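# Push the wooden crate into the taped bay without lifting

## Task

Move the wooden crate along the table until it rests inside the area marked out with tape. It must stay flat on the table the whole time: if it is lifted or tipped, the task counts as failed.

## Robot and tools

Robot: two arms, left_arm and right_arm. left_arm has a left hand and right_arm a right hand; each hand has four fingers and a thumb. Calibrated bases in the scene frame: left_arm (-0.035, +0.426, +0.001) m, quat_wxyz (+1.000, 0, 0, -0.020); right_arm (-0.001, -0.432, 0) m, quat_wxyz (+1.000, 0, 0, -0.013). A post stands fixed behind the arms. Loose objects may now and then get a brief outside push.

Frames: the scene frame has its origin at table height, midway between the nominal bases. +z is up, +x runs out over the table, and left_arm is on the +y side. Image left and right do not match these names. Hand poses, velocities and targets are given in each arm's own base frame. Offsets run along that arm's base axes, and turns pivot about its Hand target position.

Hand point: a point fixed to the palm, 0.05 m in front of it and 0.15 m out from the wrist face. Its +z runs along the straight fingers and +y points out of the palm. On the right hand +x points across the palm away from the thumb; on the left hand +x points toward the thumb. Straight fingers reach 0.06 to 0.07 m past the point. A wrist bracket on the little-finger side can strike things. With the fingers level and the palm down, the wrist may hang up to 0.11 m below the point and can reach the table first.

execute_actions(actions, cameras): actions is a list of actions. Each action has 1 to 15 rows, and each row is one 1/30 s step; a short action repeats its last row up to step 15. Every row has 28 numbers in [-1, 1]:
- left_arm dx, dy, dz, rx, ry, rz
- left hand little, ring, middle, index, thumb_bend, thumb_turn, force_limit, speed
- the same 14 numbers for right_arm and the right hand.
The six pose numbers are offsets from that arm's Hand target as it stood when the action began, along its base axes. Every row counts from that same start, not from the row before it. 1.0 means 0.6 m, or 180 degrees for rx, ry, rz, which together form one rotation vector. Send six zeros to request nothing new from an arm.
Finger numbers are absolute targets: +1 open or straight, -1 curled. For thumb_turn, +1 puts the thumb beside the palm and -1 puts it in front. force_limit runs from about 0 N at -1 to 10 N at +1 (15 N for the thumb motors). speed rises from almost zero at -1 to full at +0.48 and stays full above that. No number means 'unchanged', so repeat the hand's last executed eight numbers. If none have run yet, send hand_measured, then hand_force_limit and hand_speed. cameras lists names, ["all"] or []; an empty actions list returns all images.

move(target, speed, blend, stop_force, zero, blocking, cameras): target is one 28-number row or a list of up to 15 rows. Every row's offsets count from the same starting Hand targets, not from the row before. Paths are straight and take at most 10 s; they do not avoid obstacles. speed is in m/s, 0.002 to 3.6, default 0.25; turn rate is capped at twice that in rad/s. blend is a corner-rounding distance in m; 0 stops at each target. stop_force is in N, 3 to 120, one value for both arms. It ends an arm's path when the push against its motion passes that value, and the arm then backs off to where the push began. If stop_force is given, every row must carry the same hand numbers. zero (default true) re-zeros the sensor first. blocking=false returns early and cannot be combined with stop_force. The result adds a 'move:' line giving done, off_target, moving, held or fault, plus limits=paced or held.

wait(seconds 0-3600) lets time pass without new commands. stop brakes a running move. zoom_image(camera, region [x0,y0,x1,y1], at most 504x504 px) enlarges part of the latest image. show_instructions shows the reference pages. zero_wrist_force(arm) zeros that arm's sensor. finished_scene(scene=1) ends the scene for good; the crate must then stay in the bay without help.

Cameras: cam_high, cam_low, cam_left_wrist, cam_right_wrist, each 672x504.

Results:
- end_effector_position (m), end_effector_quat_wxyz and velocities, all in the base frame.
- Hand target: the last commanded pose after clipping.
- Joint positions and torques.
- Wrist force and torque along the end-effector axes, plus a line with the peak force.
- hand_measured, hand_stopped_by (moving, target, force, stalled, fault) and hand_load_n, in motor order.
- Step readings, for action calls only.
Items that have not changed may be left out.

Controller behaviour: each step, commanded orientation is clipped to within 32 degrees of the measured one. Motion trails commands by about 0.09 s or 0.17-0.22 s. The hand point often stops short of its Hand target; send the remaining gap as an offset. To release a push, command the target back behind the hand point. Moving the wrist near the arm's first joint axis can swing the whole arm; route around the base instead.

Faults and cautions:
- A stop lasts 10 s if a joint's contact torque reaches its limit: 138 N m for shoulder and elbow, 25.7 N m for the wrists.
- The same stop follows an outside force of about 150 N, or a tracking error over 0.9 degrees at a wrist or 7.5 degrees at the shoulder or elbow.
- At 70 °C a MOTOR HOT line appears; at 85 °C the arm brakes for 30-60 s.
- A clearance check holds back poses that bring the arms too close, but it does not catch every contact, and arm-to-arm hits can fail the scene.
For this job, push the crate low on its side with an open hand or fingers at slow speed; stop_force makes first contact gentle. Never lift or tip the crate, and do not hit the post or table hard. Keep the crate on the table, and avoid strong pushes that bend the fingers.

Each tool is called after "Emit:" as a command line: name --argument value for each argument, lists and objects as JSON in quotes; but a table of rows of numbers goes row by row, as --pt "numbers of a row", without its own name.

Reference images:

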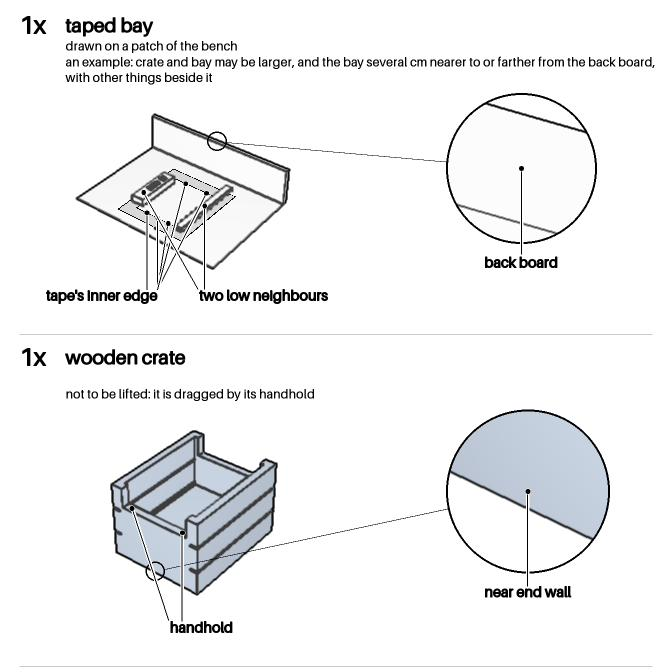

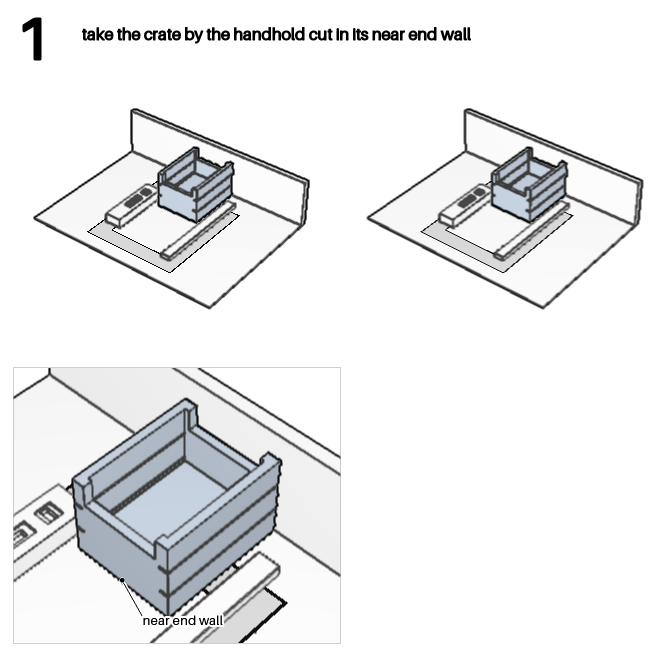

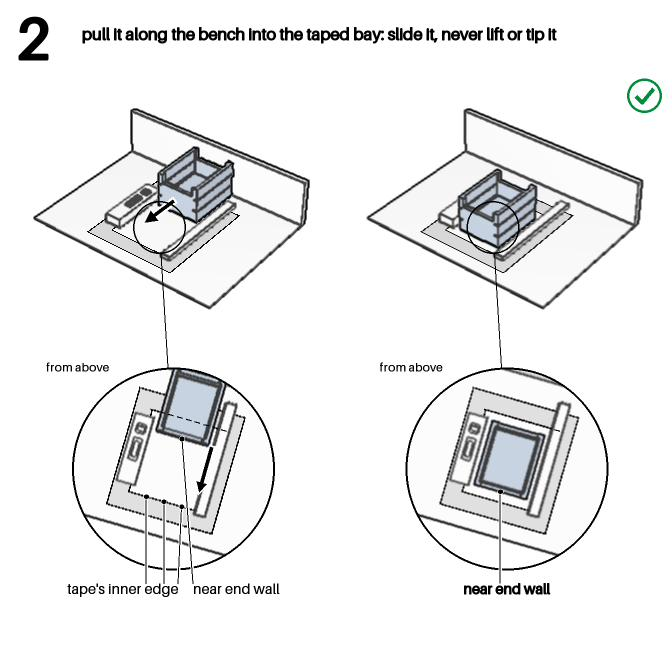

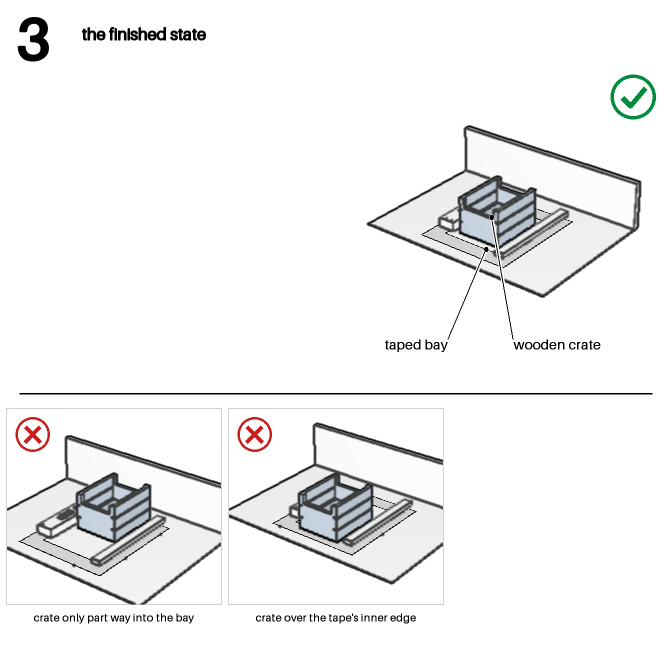

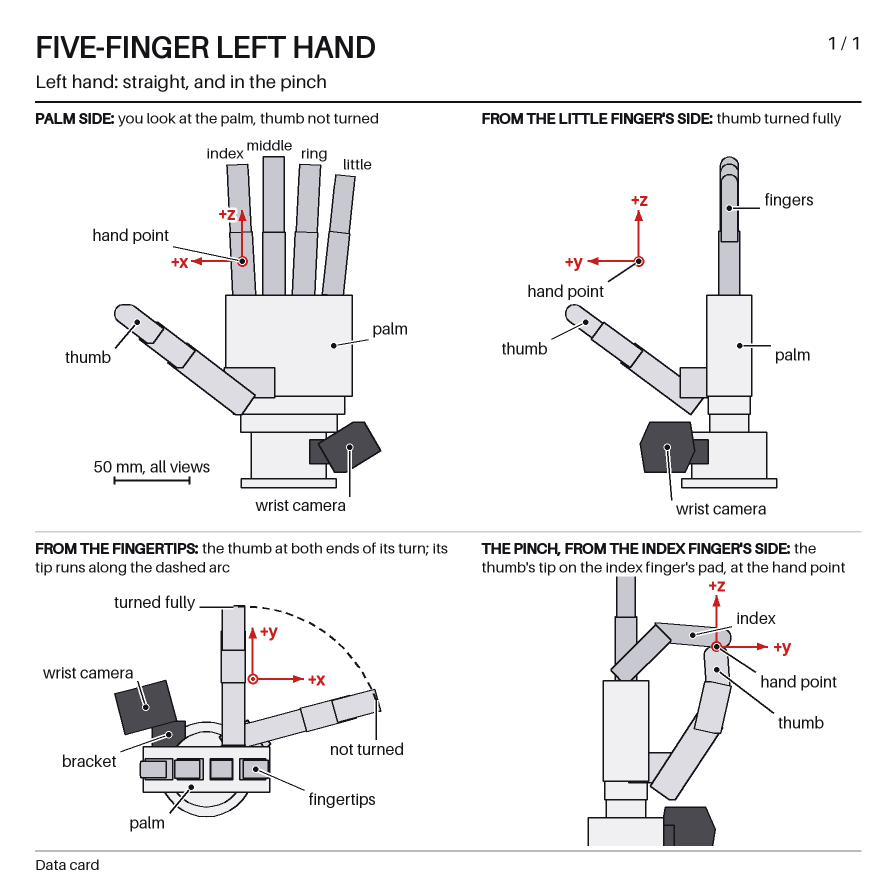

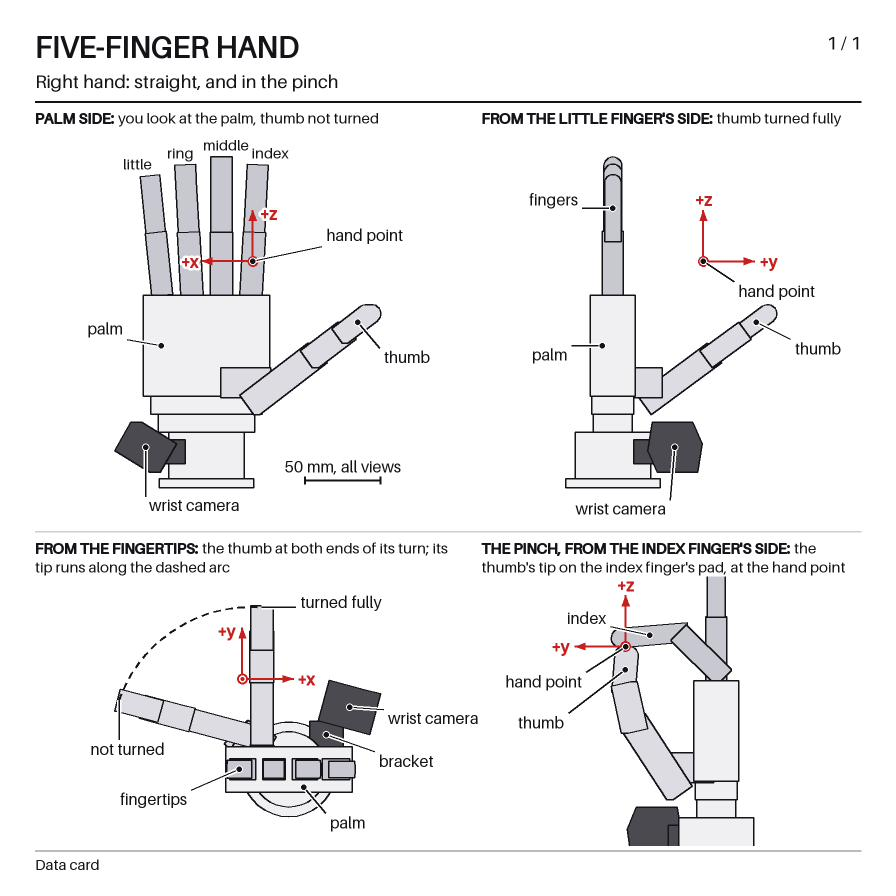

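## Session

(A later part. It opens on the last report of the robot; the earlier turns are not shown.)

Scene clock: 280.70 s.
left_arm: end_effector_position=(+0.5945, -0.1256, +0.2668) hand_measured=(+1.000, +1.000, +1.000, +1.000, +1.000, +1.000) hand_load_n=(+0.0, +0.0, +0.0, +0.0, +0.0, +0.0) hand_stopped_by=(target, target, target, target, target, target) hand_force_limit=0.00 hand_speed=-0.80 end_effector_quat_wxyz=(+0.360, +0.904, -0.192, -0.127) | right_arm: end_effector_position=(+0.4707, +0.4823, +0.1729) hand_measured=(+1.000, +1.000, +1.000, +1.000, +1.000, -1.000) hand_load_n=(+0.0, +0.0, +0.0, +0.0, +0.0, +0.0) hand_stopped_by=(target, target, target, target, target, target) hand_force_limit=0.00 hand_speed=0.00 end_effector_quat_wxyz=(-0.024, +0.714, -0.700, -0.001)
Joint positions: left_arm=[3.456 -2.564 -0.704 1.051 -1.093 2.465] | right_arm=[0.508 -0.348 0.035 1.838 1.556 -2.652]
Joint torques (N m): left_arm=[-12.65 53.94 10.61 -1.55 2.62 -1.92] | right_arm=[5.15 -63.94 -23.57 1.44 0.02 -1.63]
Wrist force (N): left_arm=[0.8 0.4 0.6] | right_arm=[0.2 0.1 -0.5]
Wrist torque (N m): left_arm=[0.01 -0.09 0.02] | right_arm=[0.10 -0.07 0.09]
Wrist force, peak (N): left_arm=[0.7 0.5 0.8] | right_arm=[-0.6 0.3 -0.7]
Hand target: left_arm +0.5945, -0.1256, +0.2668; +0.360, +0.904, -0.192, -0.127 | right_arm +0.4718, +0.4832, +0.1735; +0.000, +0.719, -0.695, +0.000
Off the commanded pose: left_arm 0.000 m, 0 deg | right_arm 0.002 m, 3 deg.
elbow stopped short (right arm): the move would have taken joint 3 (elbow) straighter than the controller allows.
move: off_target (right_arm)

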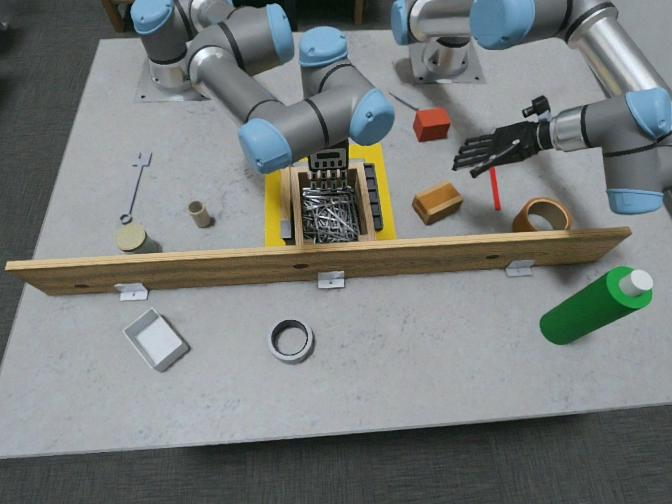

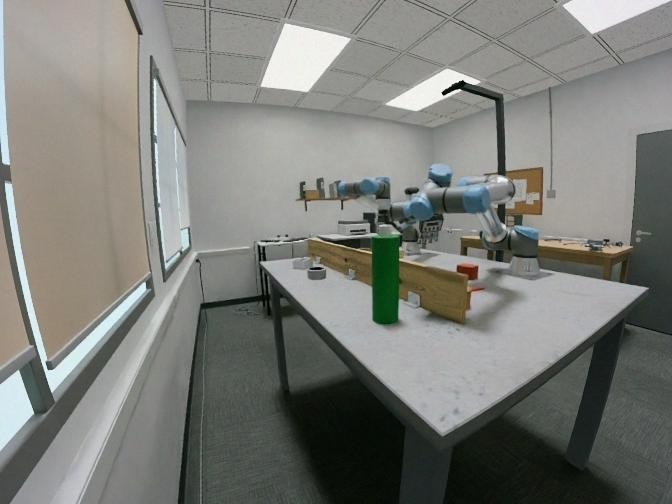

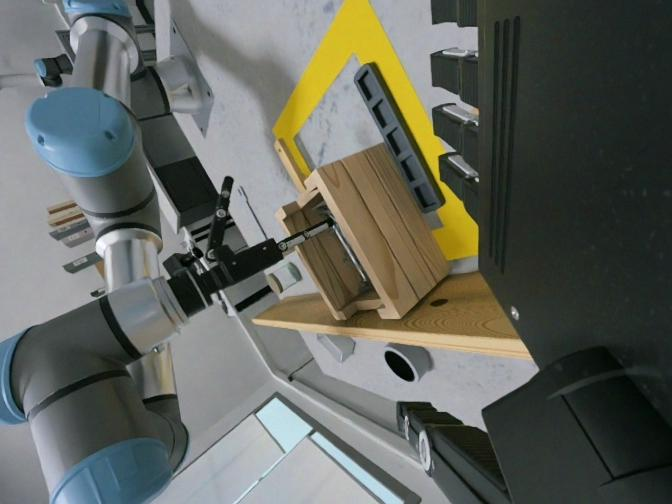

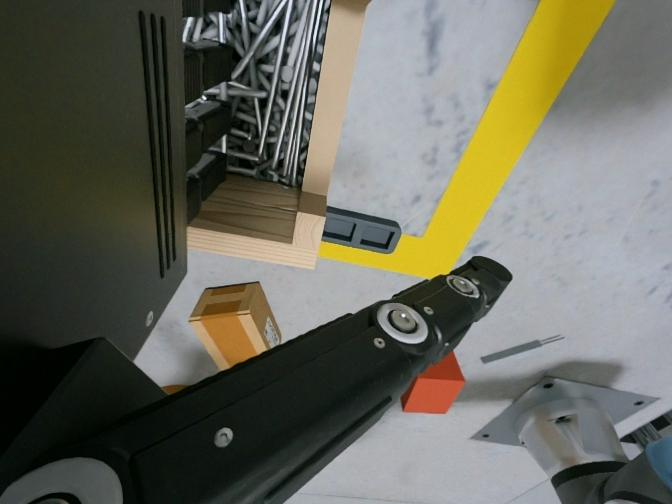

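Emit:
move --pt "0 0 0 0 0 0 1 1 1 1 1 1 0 -0.8 0 0 -0.05 0 0 0 1 1 1 1 1 -1 0 0" --speed 0.01 --stop_force 4 --cameras '["all"]'

Emit:
zoom_image --camera "cam_high" --region '[240, 60, 420, 260]'

Emit:
zoom_image --camera "cam_left_wrist" --region '[230, 140, 470, 340]'

Emit:
zoom_image --camera "cam_right_wrist" --region '[170, 0, 470, 240]'

Scene clock: 298.00 s.
left_arm: end_effector_position=(+0.5945, -0.1256, +0.2668) hand_measured=(+1.000, +1.000, +1.000, +1.000, +1.000, +1.000) hand_load_n=(+0.0, +0.0, +0.0, +0.0, +0.0, +0.0) hand_stopped_by=(target, target, target, target, target, target) hand_force_limit=0.00 hand_speed=-0.80 end_effector_quat_wxyz=(+0.360, +0.904, -0.192, -0.127) | right_arm: end_effector_position=(+0.4711, +0.4826, +0.1432) hand_measured=(+1.000, +1.000, +1.000, +1.000, +1.000, -1.000) hand_load_n=(+0.0, +0.0, +0.0, +0.0, +0.0, +0.0) hand_stopped_by=(target, target, target, target, target, target) hand_force_limit=0.00 hand_speed=0.00 end_effector_quat_wxyz=(-0.005, +0.718, -0.696, +0.000)
Joint positions: left_arm=[3.456 -2.564 -0.704 1.051 -1.093 2.465] | right_arm=[0.513 -0.305 0.035 1.83 1.568 -2.658]
Joint torques (N m): left_arm=[-11.63 56.56 11.5 -1.38 2.63 -1.7] | right_arm=[2.27 -65.13 -23.44 4.03 -0.82 -0.81]
Wrist force (N): left_arm=[0.6 0.3 0.7] | right_arm=[-0.3 0.5 -0.6]
Wrist torque (N m): left_arm=[0.00 -0.06 0.01] | right_arm=[0.15 0.01 0.08]
Wrist force, peak (N): left_arm=[0.6 0.0 1.2] | right_arm=[0.1 0.3 -1.0]
Hand target: left_arm +0.5945, -0.1256, +0.2668; +0.360, +0.904, -0.192, -0.127 | right_arm +0.4718, +0.4832, +0.1435; +0.000, +0.719, -0.695, +0.000
Off the commanded pose: left_arm 0.000 m, 0 deg | right_arm 0.001 m, 1 deg.
elbow stopped short (right arm): the move would have taken joint 3 (elbow) straighter than the controller allows.
move: done

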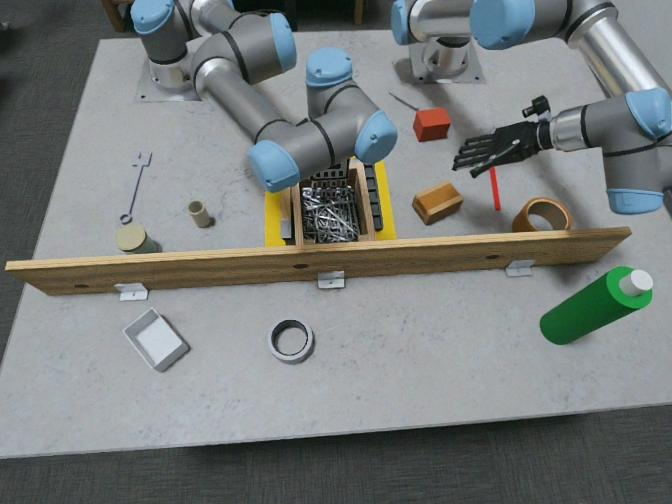

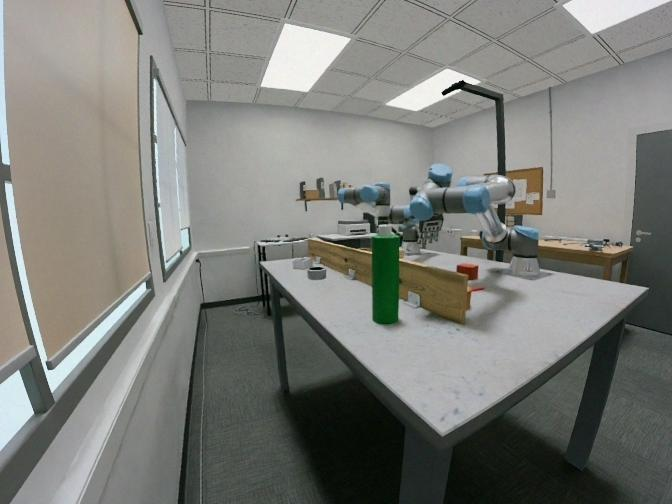

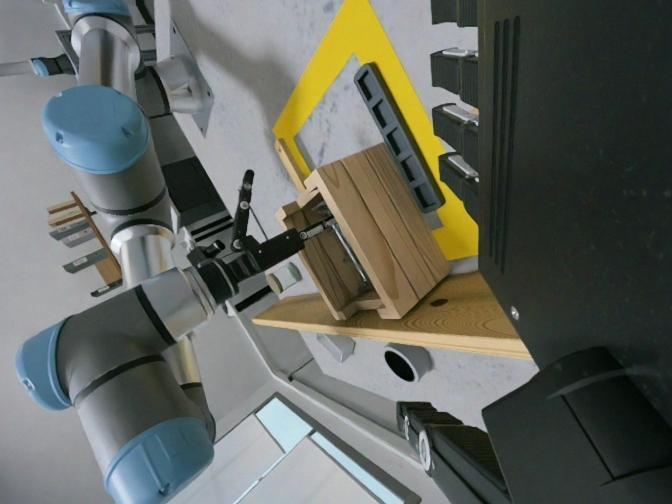

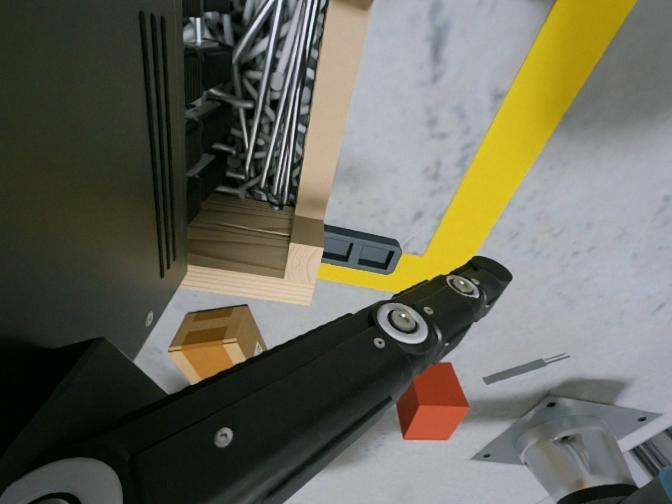

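Scaled by 2.520 from the camera's image (finer frame: 960x720).

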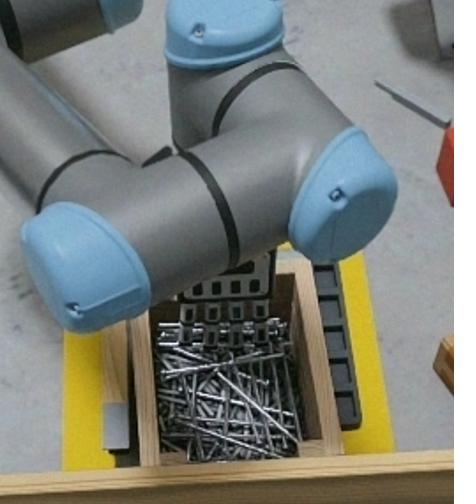

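Scaled by 2.100 from the camera's image (finer frame: 960x720).

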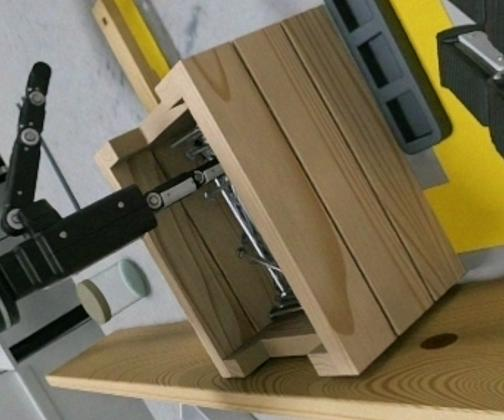

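Scaled by 1.680 from the camera's image (finer frame: 960x720).

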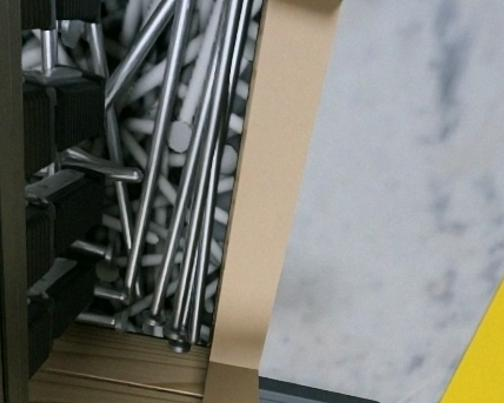

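Emit:
move --pt "0 0 0 0 0 0 1 1 1 1 1 1 0 -0.8 -0.025 -0.005 0 0 0 0 1 1 1 1 1 -1 0 0" --speed 0.012 --stop_force 5 --cameras '["cam_high", "cam_left_wrist", "cam_right_wrist"]'

Emit:
zoom_image --camera "cam_high" --region '[240, 60, 420, 260]'

Emit:
zoom_image --camera "cam_left_wrist" --region '[230, 140, 470, 340]'

Emit:
zoom_image --camera "cam_right_wrist" --region '[170, 0, 470, 240]'

Scene clock: 327.27 s.
left_arm: end_effector_position=(+0.5945, -0.1256, +0.2668) hand_measured=(+1.000, +1.000, +1.000, +1.000, +1.000, +1.000) hand_load_n=(+0.0, +0.0, +0.0, +0.0, +0.0, +0.0) hand_stopped_by=(target, target, target, target, target, target) hand_force_limit=0.00 hand_speed=-0.80 end_effector_quat_wxyz=(+0.360, +0.904, -0.192, -0.127) | right_arm: end_effector_position=(+0.4568, +0.4802, +0.1435) hand_measured=(+1.000, +1.000, +1.000, +1.000, +1.000, -1.000) hand_load_n=(+0.5, +0.0, +0.0, +0.0, +0.0, +0.0) hand_stopped_by=(target, target, target, target, target, target) hand_force_limit=0.00 hand_speed=0.00 end_effector_quat_wxyz=(+0.000, +0.719, -0.695, +0.000)
Joint positions: left_arm=[3.456 -2.564 -0.704 1.051 -1.093 2.465] | right_arm=[0.522 -0.438 0.309 1.701 1.571 -2.653]
Joint torques (N m): left_arm=[-10.72 59.75 11.24 -1.44 2.57 -2.03] | right_arm=[-5.9 -45.09 -25.96 4.84 -1 -1.11]
Wrist force (N): left_arm=[0.5 0.1 0.8] | right_arm=[-0.2 0.3 -0.6]
Wrist torque (N m): left_arm=[-0.04 -0.05 0.01] | right_arm=[0.12 0.00 -0.11]
Wrist force, peak (N): left_arm=[0.8 0.1 1.0] | right_arm=[0.1 0.5 -0.8]
Hand target: left_arm +0.5945, -0.1256, +0.2668; +0.360, +0.904, -0.192, -0.127 | right_arm +0.4568, +0.4802, +0.1435; +0.000, +0.719, -0.695, +0.000
Off the commanded pose: left_arm 0.000 m, 0 deg | right_arm 0.000 m, 0 deg.
move: done

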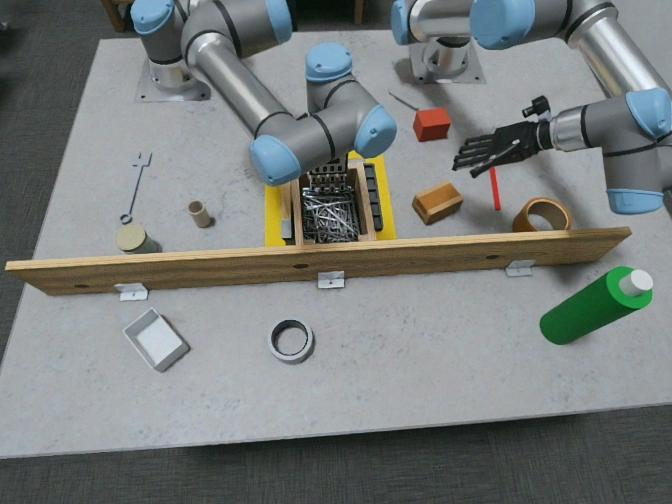

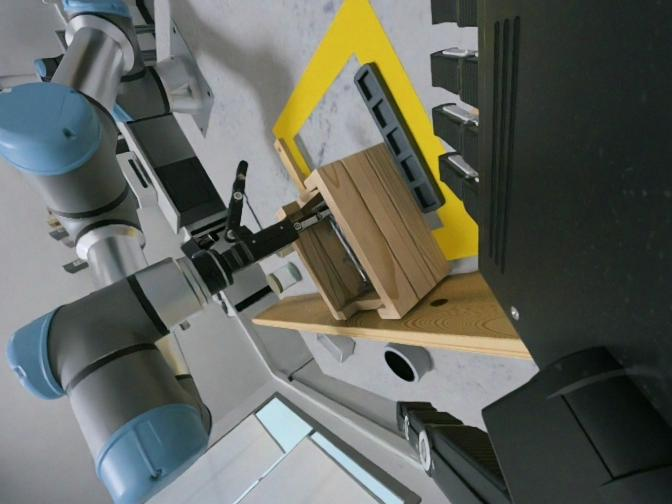

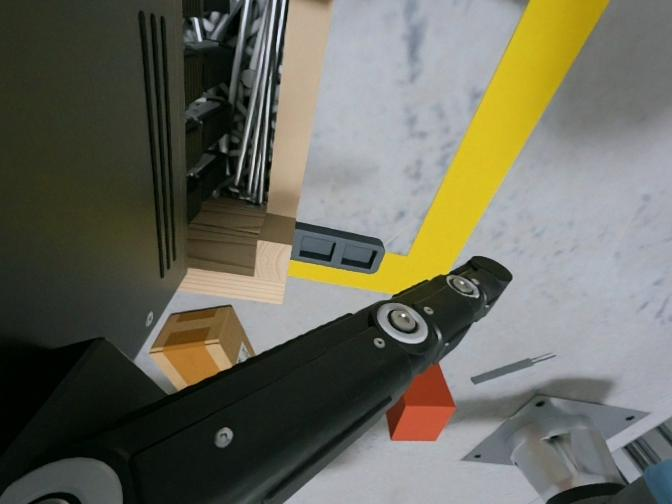

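Scaled by 2.520 from the camera's image (finer frame: 960x720).

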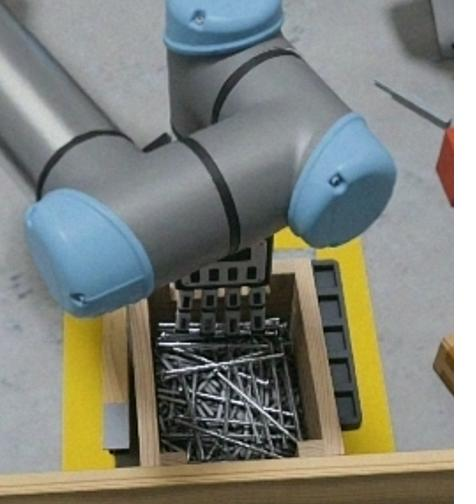

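Scaled by 2.100 from the camera's image (finer frame: 960x720).

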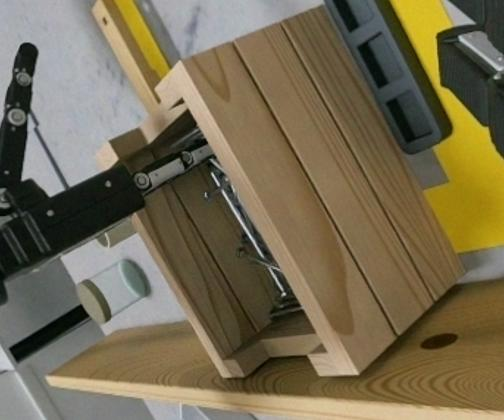

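Scaled by 1.680 from the camera's image (finer frame: 960x720).

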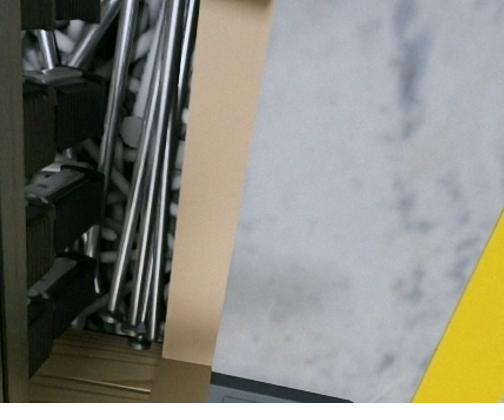

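Emit:
move --pt "0 0 0 0 0 0 1 1 1 1 1 1 0 -0.8 -0.06 -0.002 0 0 0 0 1 1 1 1 1 -1 0 0" --speed 0.01 --stop_force 6 --cameras '["cam_high", "cam_left_wrist", "cam_right_wrist"]'

Emit:
zoom_image --camera "cam_high" --region '[240, 60, 420, 260]'

Emit:
zoom_image --camera "cam_right_wrist" --region '[170, 0, 470, 240]'

Scene clock: 340.53 s.
left_arm: end_effector_position=(+0.5945, -0.1256, +0.2668) hand_measured=(+1.000, +1.000, +1.000, +1.000, +1.000, +1.000) hand_load_n=(+0.0, +0.0, +0.0, +0.0, +0.0, +0.0) hand_stopped_by=(target, target, target, target, target, target) hand_force_limit=0.00 hand_speed=-0.80 end_effector_quat_wxyz=(+0.360, +0.904, -0.192, -0.127) | right_arm: end_effector_position=(+0.4340, +0.4795, +0.1435) hand_measured=(+1.000, +1.000, +1.000, +1.000, +1.000, -1.000) hand_load_n=(+0.0, +0.0, +0.0, +0.5, +0.0, +0.0) hand_stopped_by=(target, target, target, target, target, target) hand_force_limit=0.00 hand_speed=0.00 end_effector_quat_wxyz=(+0.000, +0.719, -0.695, +0.000)
Joint positions: left_arm=[3.456 -2.564 -0.704 1.051 -1.093 2.465] | right_arm=[0.538 -0.543 0.514 1.6 1.571 -2.636]
Joint torques (N m): left_arm=[-11.5 63.1 11.8 -1.46 2.65 -2.03] | right_arm=[-6.28 -42.86 -8.95 2 -1.75 -1.95]
Wrist force (N): left_arm=[0.7 0.2 0.9] | right_arm=[-1.3 -4.1 0.3]
Wrist torque (N m): left_arm=[-0.02 -0.07 0.02] | right_arm=[0.01 -0.04 -0.41]
Wrist force, peak (N): left_arm=[0.6 0.2 1.2] | right_arm=[-0.8 -13.3 -0.7]
Hand target: left_arm +0.5945, -0.1256, +0.2668; +0.360, +0.904, -0.192, -0.127 | right_arm +0.4340, +0.4795, +0.1435; +0.000, +0.719, -0.695, +0.000 (not the last commanded pose)
Off the commanded pose: left_arm 0.000 m, 0 deg | right_arm 0.013 m, 0 deg.
move: contact (right_arm)

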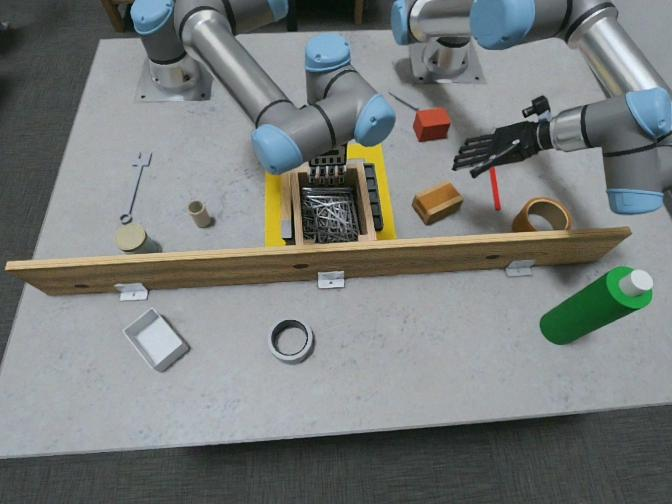

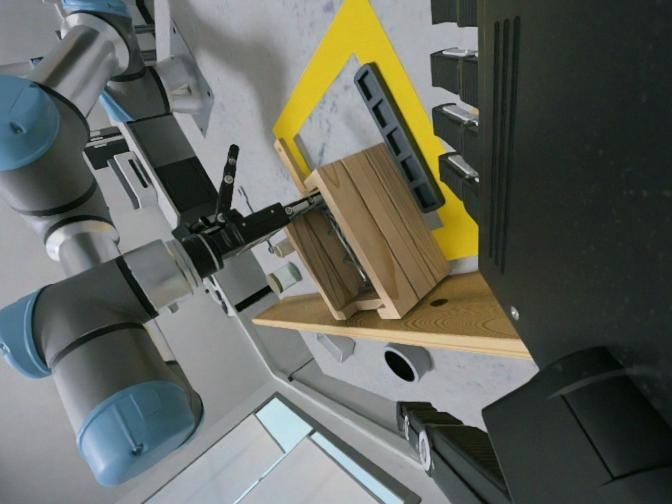

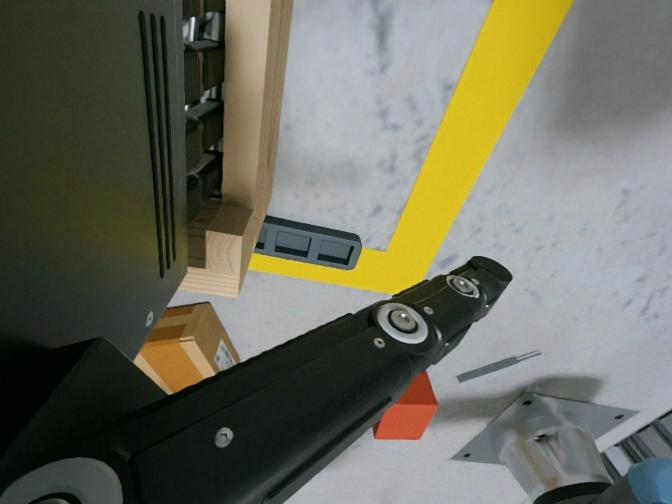

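Scaled by 2.520 from the camera's image (finer frame: 960x720).

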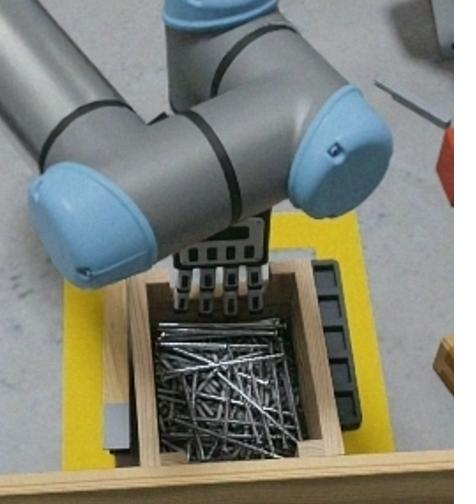

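Scaled by 1.680 from the camera's image (finer frame: 960x720).

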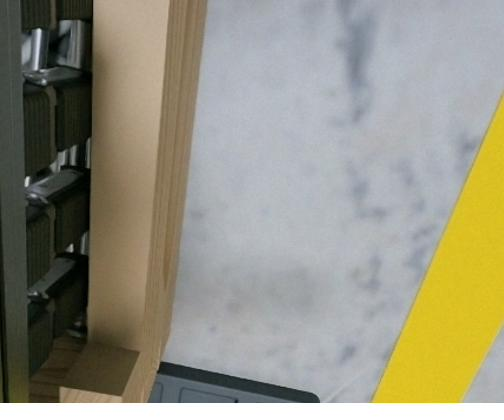

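Emit:
zoom_image --camera "cam_high" --region '[280, 140, 380, 215]'

Emit:
zoom_image --camera "cam_left_wrist" --region '[260, 160, 380, 260]'

Scaled by 5.040 from the camera's image (finer frame: 960x720).

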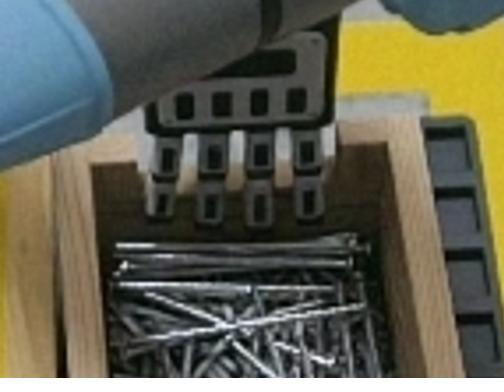

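Scaled by 4.200 from the camera's image (finer frame: 960x720).

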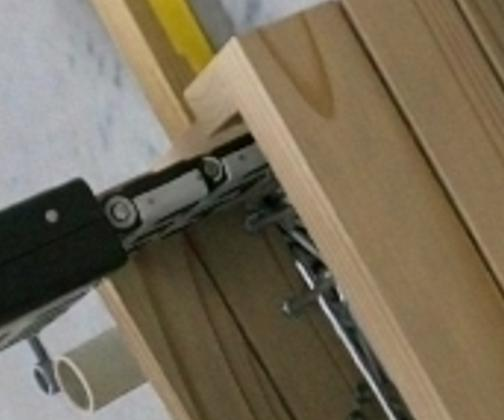

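Emit:
move --pt "0 0 0 0 0 0 1 1 1 1 1 1 0 -0.8 0.004 0.0025 0 0 0 0 1 1 1 1 1 -1 0 0" --speed 0.02

Emit:
move --pt "0 0 0 0 0 0 1 1 1 1 1 1 0 -0.8 -0.075 -0.002 0 0 0 0 1 1 1 1 1 -1 0 0" --speed 0.015 --stop_force 50 --cameras '["cam_high", "cam_left_wrist", "cam_right_wrist"]'

Emit:
zoom_image --camera "cam_high" --region '[240, 60, 420, 260]'

Emit:
zoom_image --camera "cam_left_wrist" --region '[230, 0, 550, 360]'

Scene clock: 461.03 s.
left_arm: end_effector_position=(+0.5945, -0.1256, +0.2668) hand_measured=(+1.000, +1.000, +1.000, +1.000, +1.000, +1.000) hand_load_n=(+0.0, +0.0, +0.0, +0.0, +0.0, +0.0) hand_stopped_by=(target, target, target, target, target, target) hand_force_limit=0.00 hand_speed=-0.80 end_effector_quat_wxyz=(+0.360, +0.904, -0.192, -0.127) | right_arm: end_effector_position=(+0.4364, +0.4809, +0.1434) hand_measured=(+1.000, +1.000, +1.000, +1.000, +1.000, -1.000) hand_load_n=(+0.0, +0.0, +0.0, +0.0, +0.0, +0.0) hand_stopped_by=(target, target, target, target, target, target) hand_force_limit=0.00 hand_speed=0.00 end_effector_quat_wxyz=(+0.000, +0.719, -0.695, +0.000)
Joint positions: left_arm=[3.456 -2.564 -0.704 1.051 -1.093 2.465] | right_arm=[0.538 -0.529 0.487 1.613 1.571 -2.636]
Joint torques (N m): left_arm=[-6.77 67.79 17.61 -1.49 2.69 -2.04] | right_arm=[7.56 -62.17 -11.36 0.62 -0.73 1.85]
Wrist force (N): left_arm=[0.5 0.2 1.1] | right_arm=[0.2 0.6 -0.4]
Wrist torque (N m): left_arm=[-0.04 -0.04 0.01] | right_arm=[0.18 -0.08 -0.06]
Wrist force, peak (N): left_arm=[0.6 0.0 1.3] | right_arm=[-1.4 -4.2 -0.8]
Hand target: left_arm +0.5945, -0.1256, +0.2668; +0.360, +0.904, -0.192, -0.127 | right_arm +0.4364, +0.4810, +0.1435; +0.000, +0.719, -0.695, +0.000
Off the commanded pose: left_arm 0.000 m, 0 deg | right_arm 0.000 m, 0 deg.
move: done

Scene clock: 465.07 s.
left_arm: end_effector_position=(+0.5945, -0.1256, +0.2668) hand_measured=(+1.000, +1.000, +1.000, +1.000, +1.000, +1.000) hand_load_n=(+0.0, +0.0, +0.0, +0.0, +0.0, +0.0) hand_stopped_by=(target, target, target, target, target, target) hand_force_limit=0.00 hand_speed=-0.80 end_effector_quat_wxyz=(+0.360, +0.904, -0.192, -0.127) | right_arm: end_effector_position=(+0.3914, +0.4798, +0.1435) hand_measured=(+1.000, +1.000, +1.000, +1.000, +1.000, -1.000) hand_load_n=(+0.0, +0.5, +0.5, +0.0, +0.0, +0.0) hand_stopped_by=(target, target, target, target, target, target) hand_force_limit=0.00 hand_speed=0.00 end_effector_quat_wxyz=(+0.000, +0.719, -0.695, +0.000)
Joint positions: left_arm=[3.456 -2.564 -0.704 1.051 -1.093 2.465] | right_arm=[0.574 -0.668 0.75 1.489 1.571 -2.601]
Joint torques (N m): left_arm=[-7.01 67.22 17.76 -1.44 2.72 -1.88] | right_arm=[-0.92 -41.23 -23.72 7.78 -3.12 -1.87]
Wrist force (N): left_arm=[0.5 0.3 0.9] | right_arm=[0.4 -13.5 2.8]
Wrist torque (N m): left_arm=[-0.01 -0.04 0.00] | right_arm=[-0.13 -0.11 -0.56]
Wrist force, peak (N): left_arm=[0.6 0.2 1.3] | right_arm=[-1.9 -24.9 -3.7]
Hand target: left_arm +0.5945, -0.1256, +0.2668; +0.360, +0.904, -0.192, -0.127 | right_arm +0.3914, +0.4798, +0.1435; +0.000, +0.719, -0.695, +0.000
Off the commanded pose: left_arm 0.000 m, 0 deg | right_arm 0.000 m, 0 deg.
move: done

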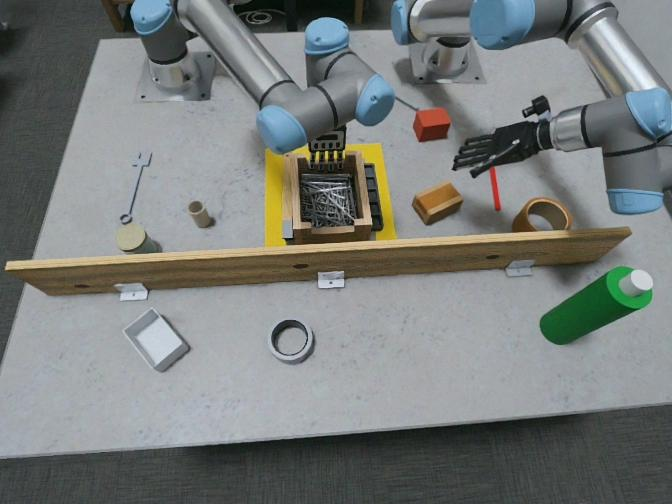

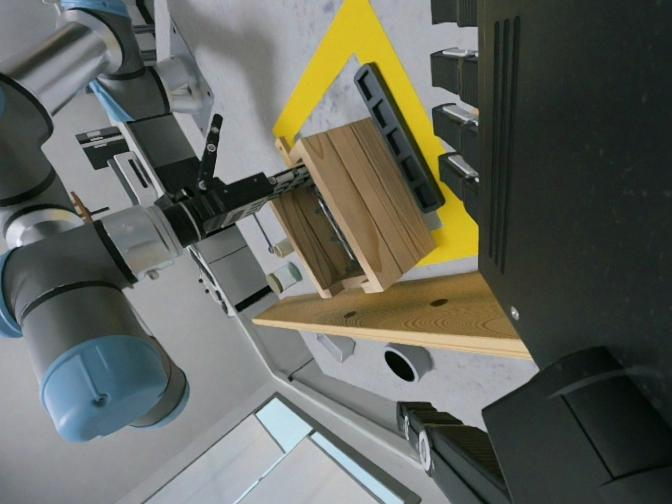

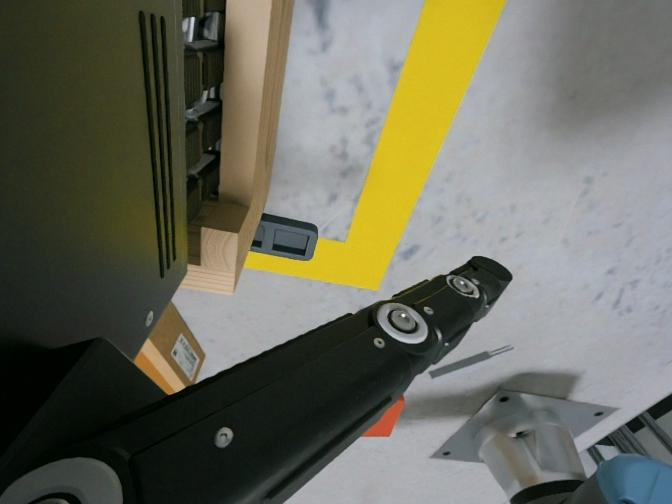

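Scaled by 2.520 from the camera's image (finer frame: 960x720).

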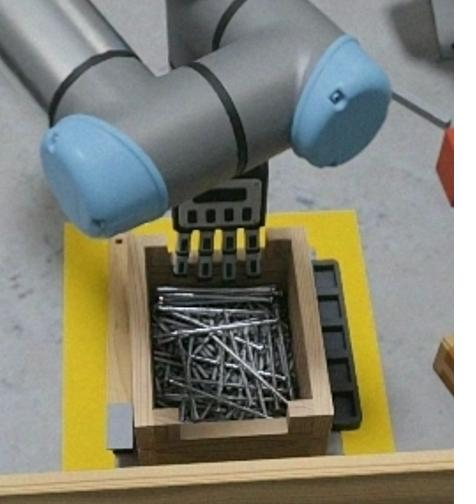

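Scaled by 1.400 from the camera's image (finer frame: 960x720).

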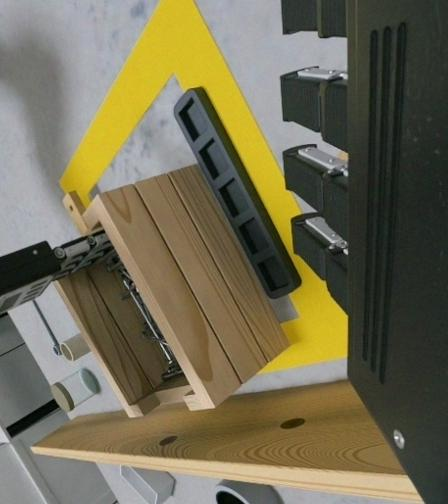

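Emit:
move --pt "0 0 0 0 0 0 1 1 1 1 1 1 0 -0.8 -0.0813 -0.0025 0 0 0 0 1 1 1 1 1 -1 0 0" --speed 0.02 --stop_force 50 --cameras '["cam_high", "cam_left_wrist", "cam_right_wrist"]'

Emit:
zoom_image --camera "cam_high" --region '[240, 60, 420, 260]'

Emit:
zoom_image --camera "cam_left_wrist" --region '[230, 0, 550, 360]'

Emit:
zoom_image --camera "cam_right_wrist" --region '[170, 0, 520, 300]'

Scene clock: 507.10 s.
left_arm: end_effector_position=(+0.5945, -0.1256, +0.2668) hand_measured=(+1.000, +1.000, +1.000, +1.000, +1.000, +1.000) hand_load_n=(+0.0, +0.0, +0.0, +0.0, +0.0, +0.0) hand_stopped_by=(target, target, target, target, target, target) hand_force_limit=0.00 hand_speed=-0.80 end_effector_quat_wxyz=(+0.360, +0.904, -0.192, -0.127) | right_arm: end_effector_position=(+0.3426, +0.4783, +0.1435) hand_measured=(+1.000, +1.000, +1.000, +1.000, +1.000, -1.000) hand_load_n=(+0.0, +0.5, +0.0, +0.0, +0.0, +0.0) hand_stopped_by=(target, target, target, target, target, target) hand_force_limit=0.00 hand_speed=0.00 end_effector_quat_wxyz=(+0.000, +0.719, -0.695, +0.000)
Joint positions: left_arm=[3.456 -2.564 -0.704 1.051 -1.093 2.465] | right_arm=[0.616 -0.779 0.951 1.398 1.571 -2.558]
Joint torques (N m): left_arm=[-5.45 67.03 19.25 -1.55 2.67 -1.91] | right_arm=[-4.3 -37.15 -23.48 6.88 -2.09 -2.11]
Wrist force (N): left_arm=[0.7 0.2 1.0] | right_arm=[-0.8 -10.2 0.9]
Wrist torque (N m): left_arm=[-0.03 -0.06 0.02] | right_arm=[0.01 -0.02 -0.51]
Wrist force, peak (N): left_arm=[0.6 0.3 1.4] | right_arm=[-1.0 -25.4 -2.9]
Hand target: left_arm +0.5945, -0.1256, +0.2668; +0.360, +0.904, -0.192, -0.127 | right_arm +0.3426, +0.4783, +0.1435; +0.000, +0.719, -0.695, +0.000
Off the commanded pose: left_arm 0.000 m, 0 deg | right_arm 0.000 m, 0 deg.
move: done

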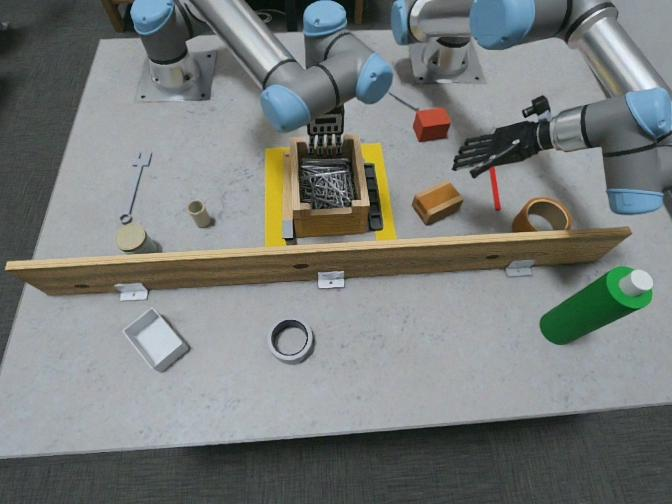

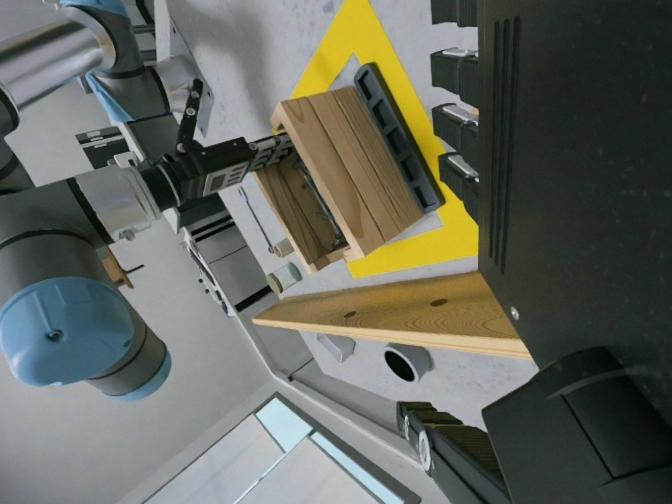

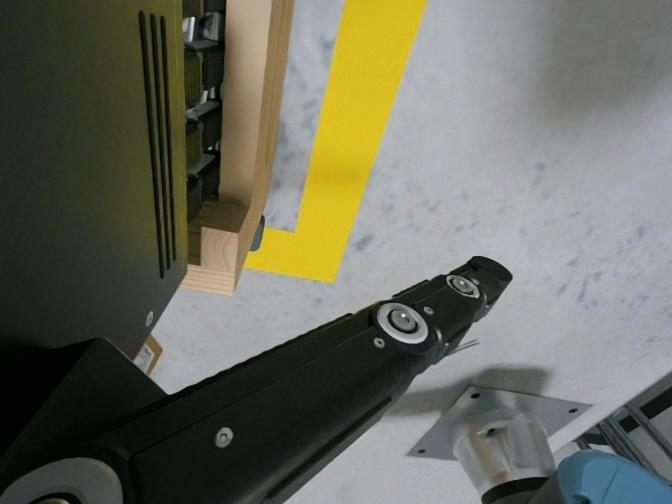

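Scaled by 2.520 from the camera's image (finer frame: 960x720).

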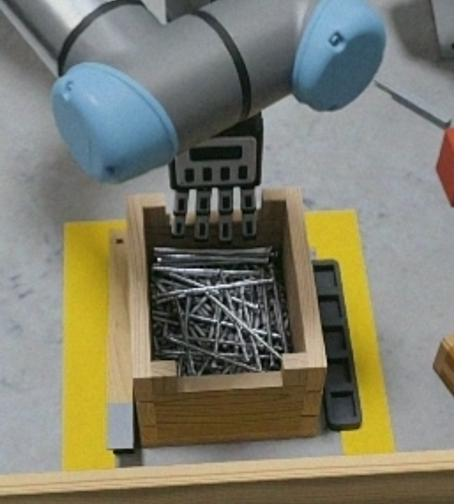

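Scaled by 1.400 from the camera's image (finer frame: 960x720).

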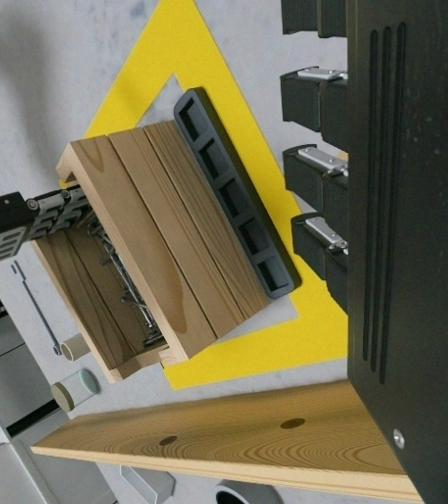

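Scaled by 1.440 from the camera's image (finer frame: 960x720).

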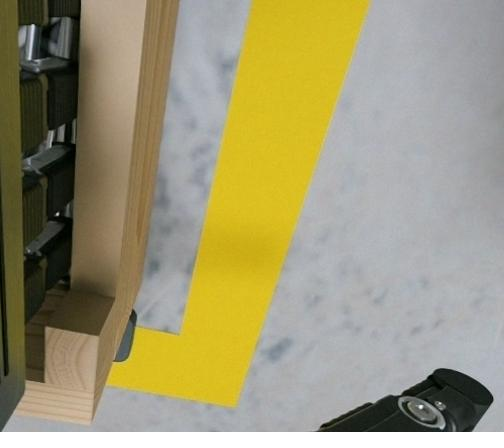

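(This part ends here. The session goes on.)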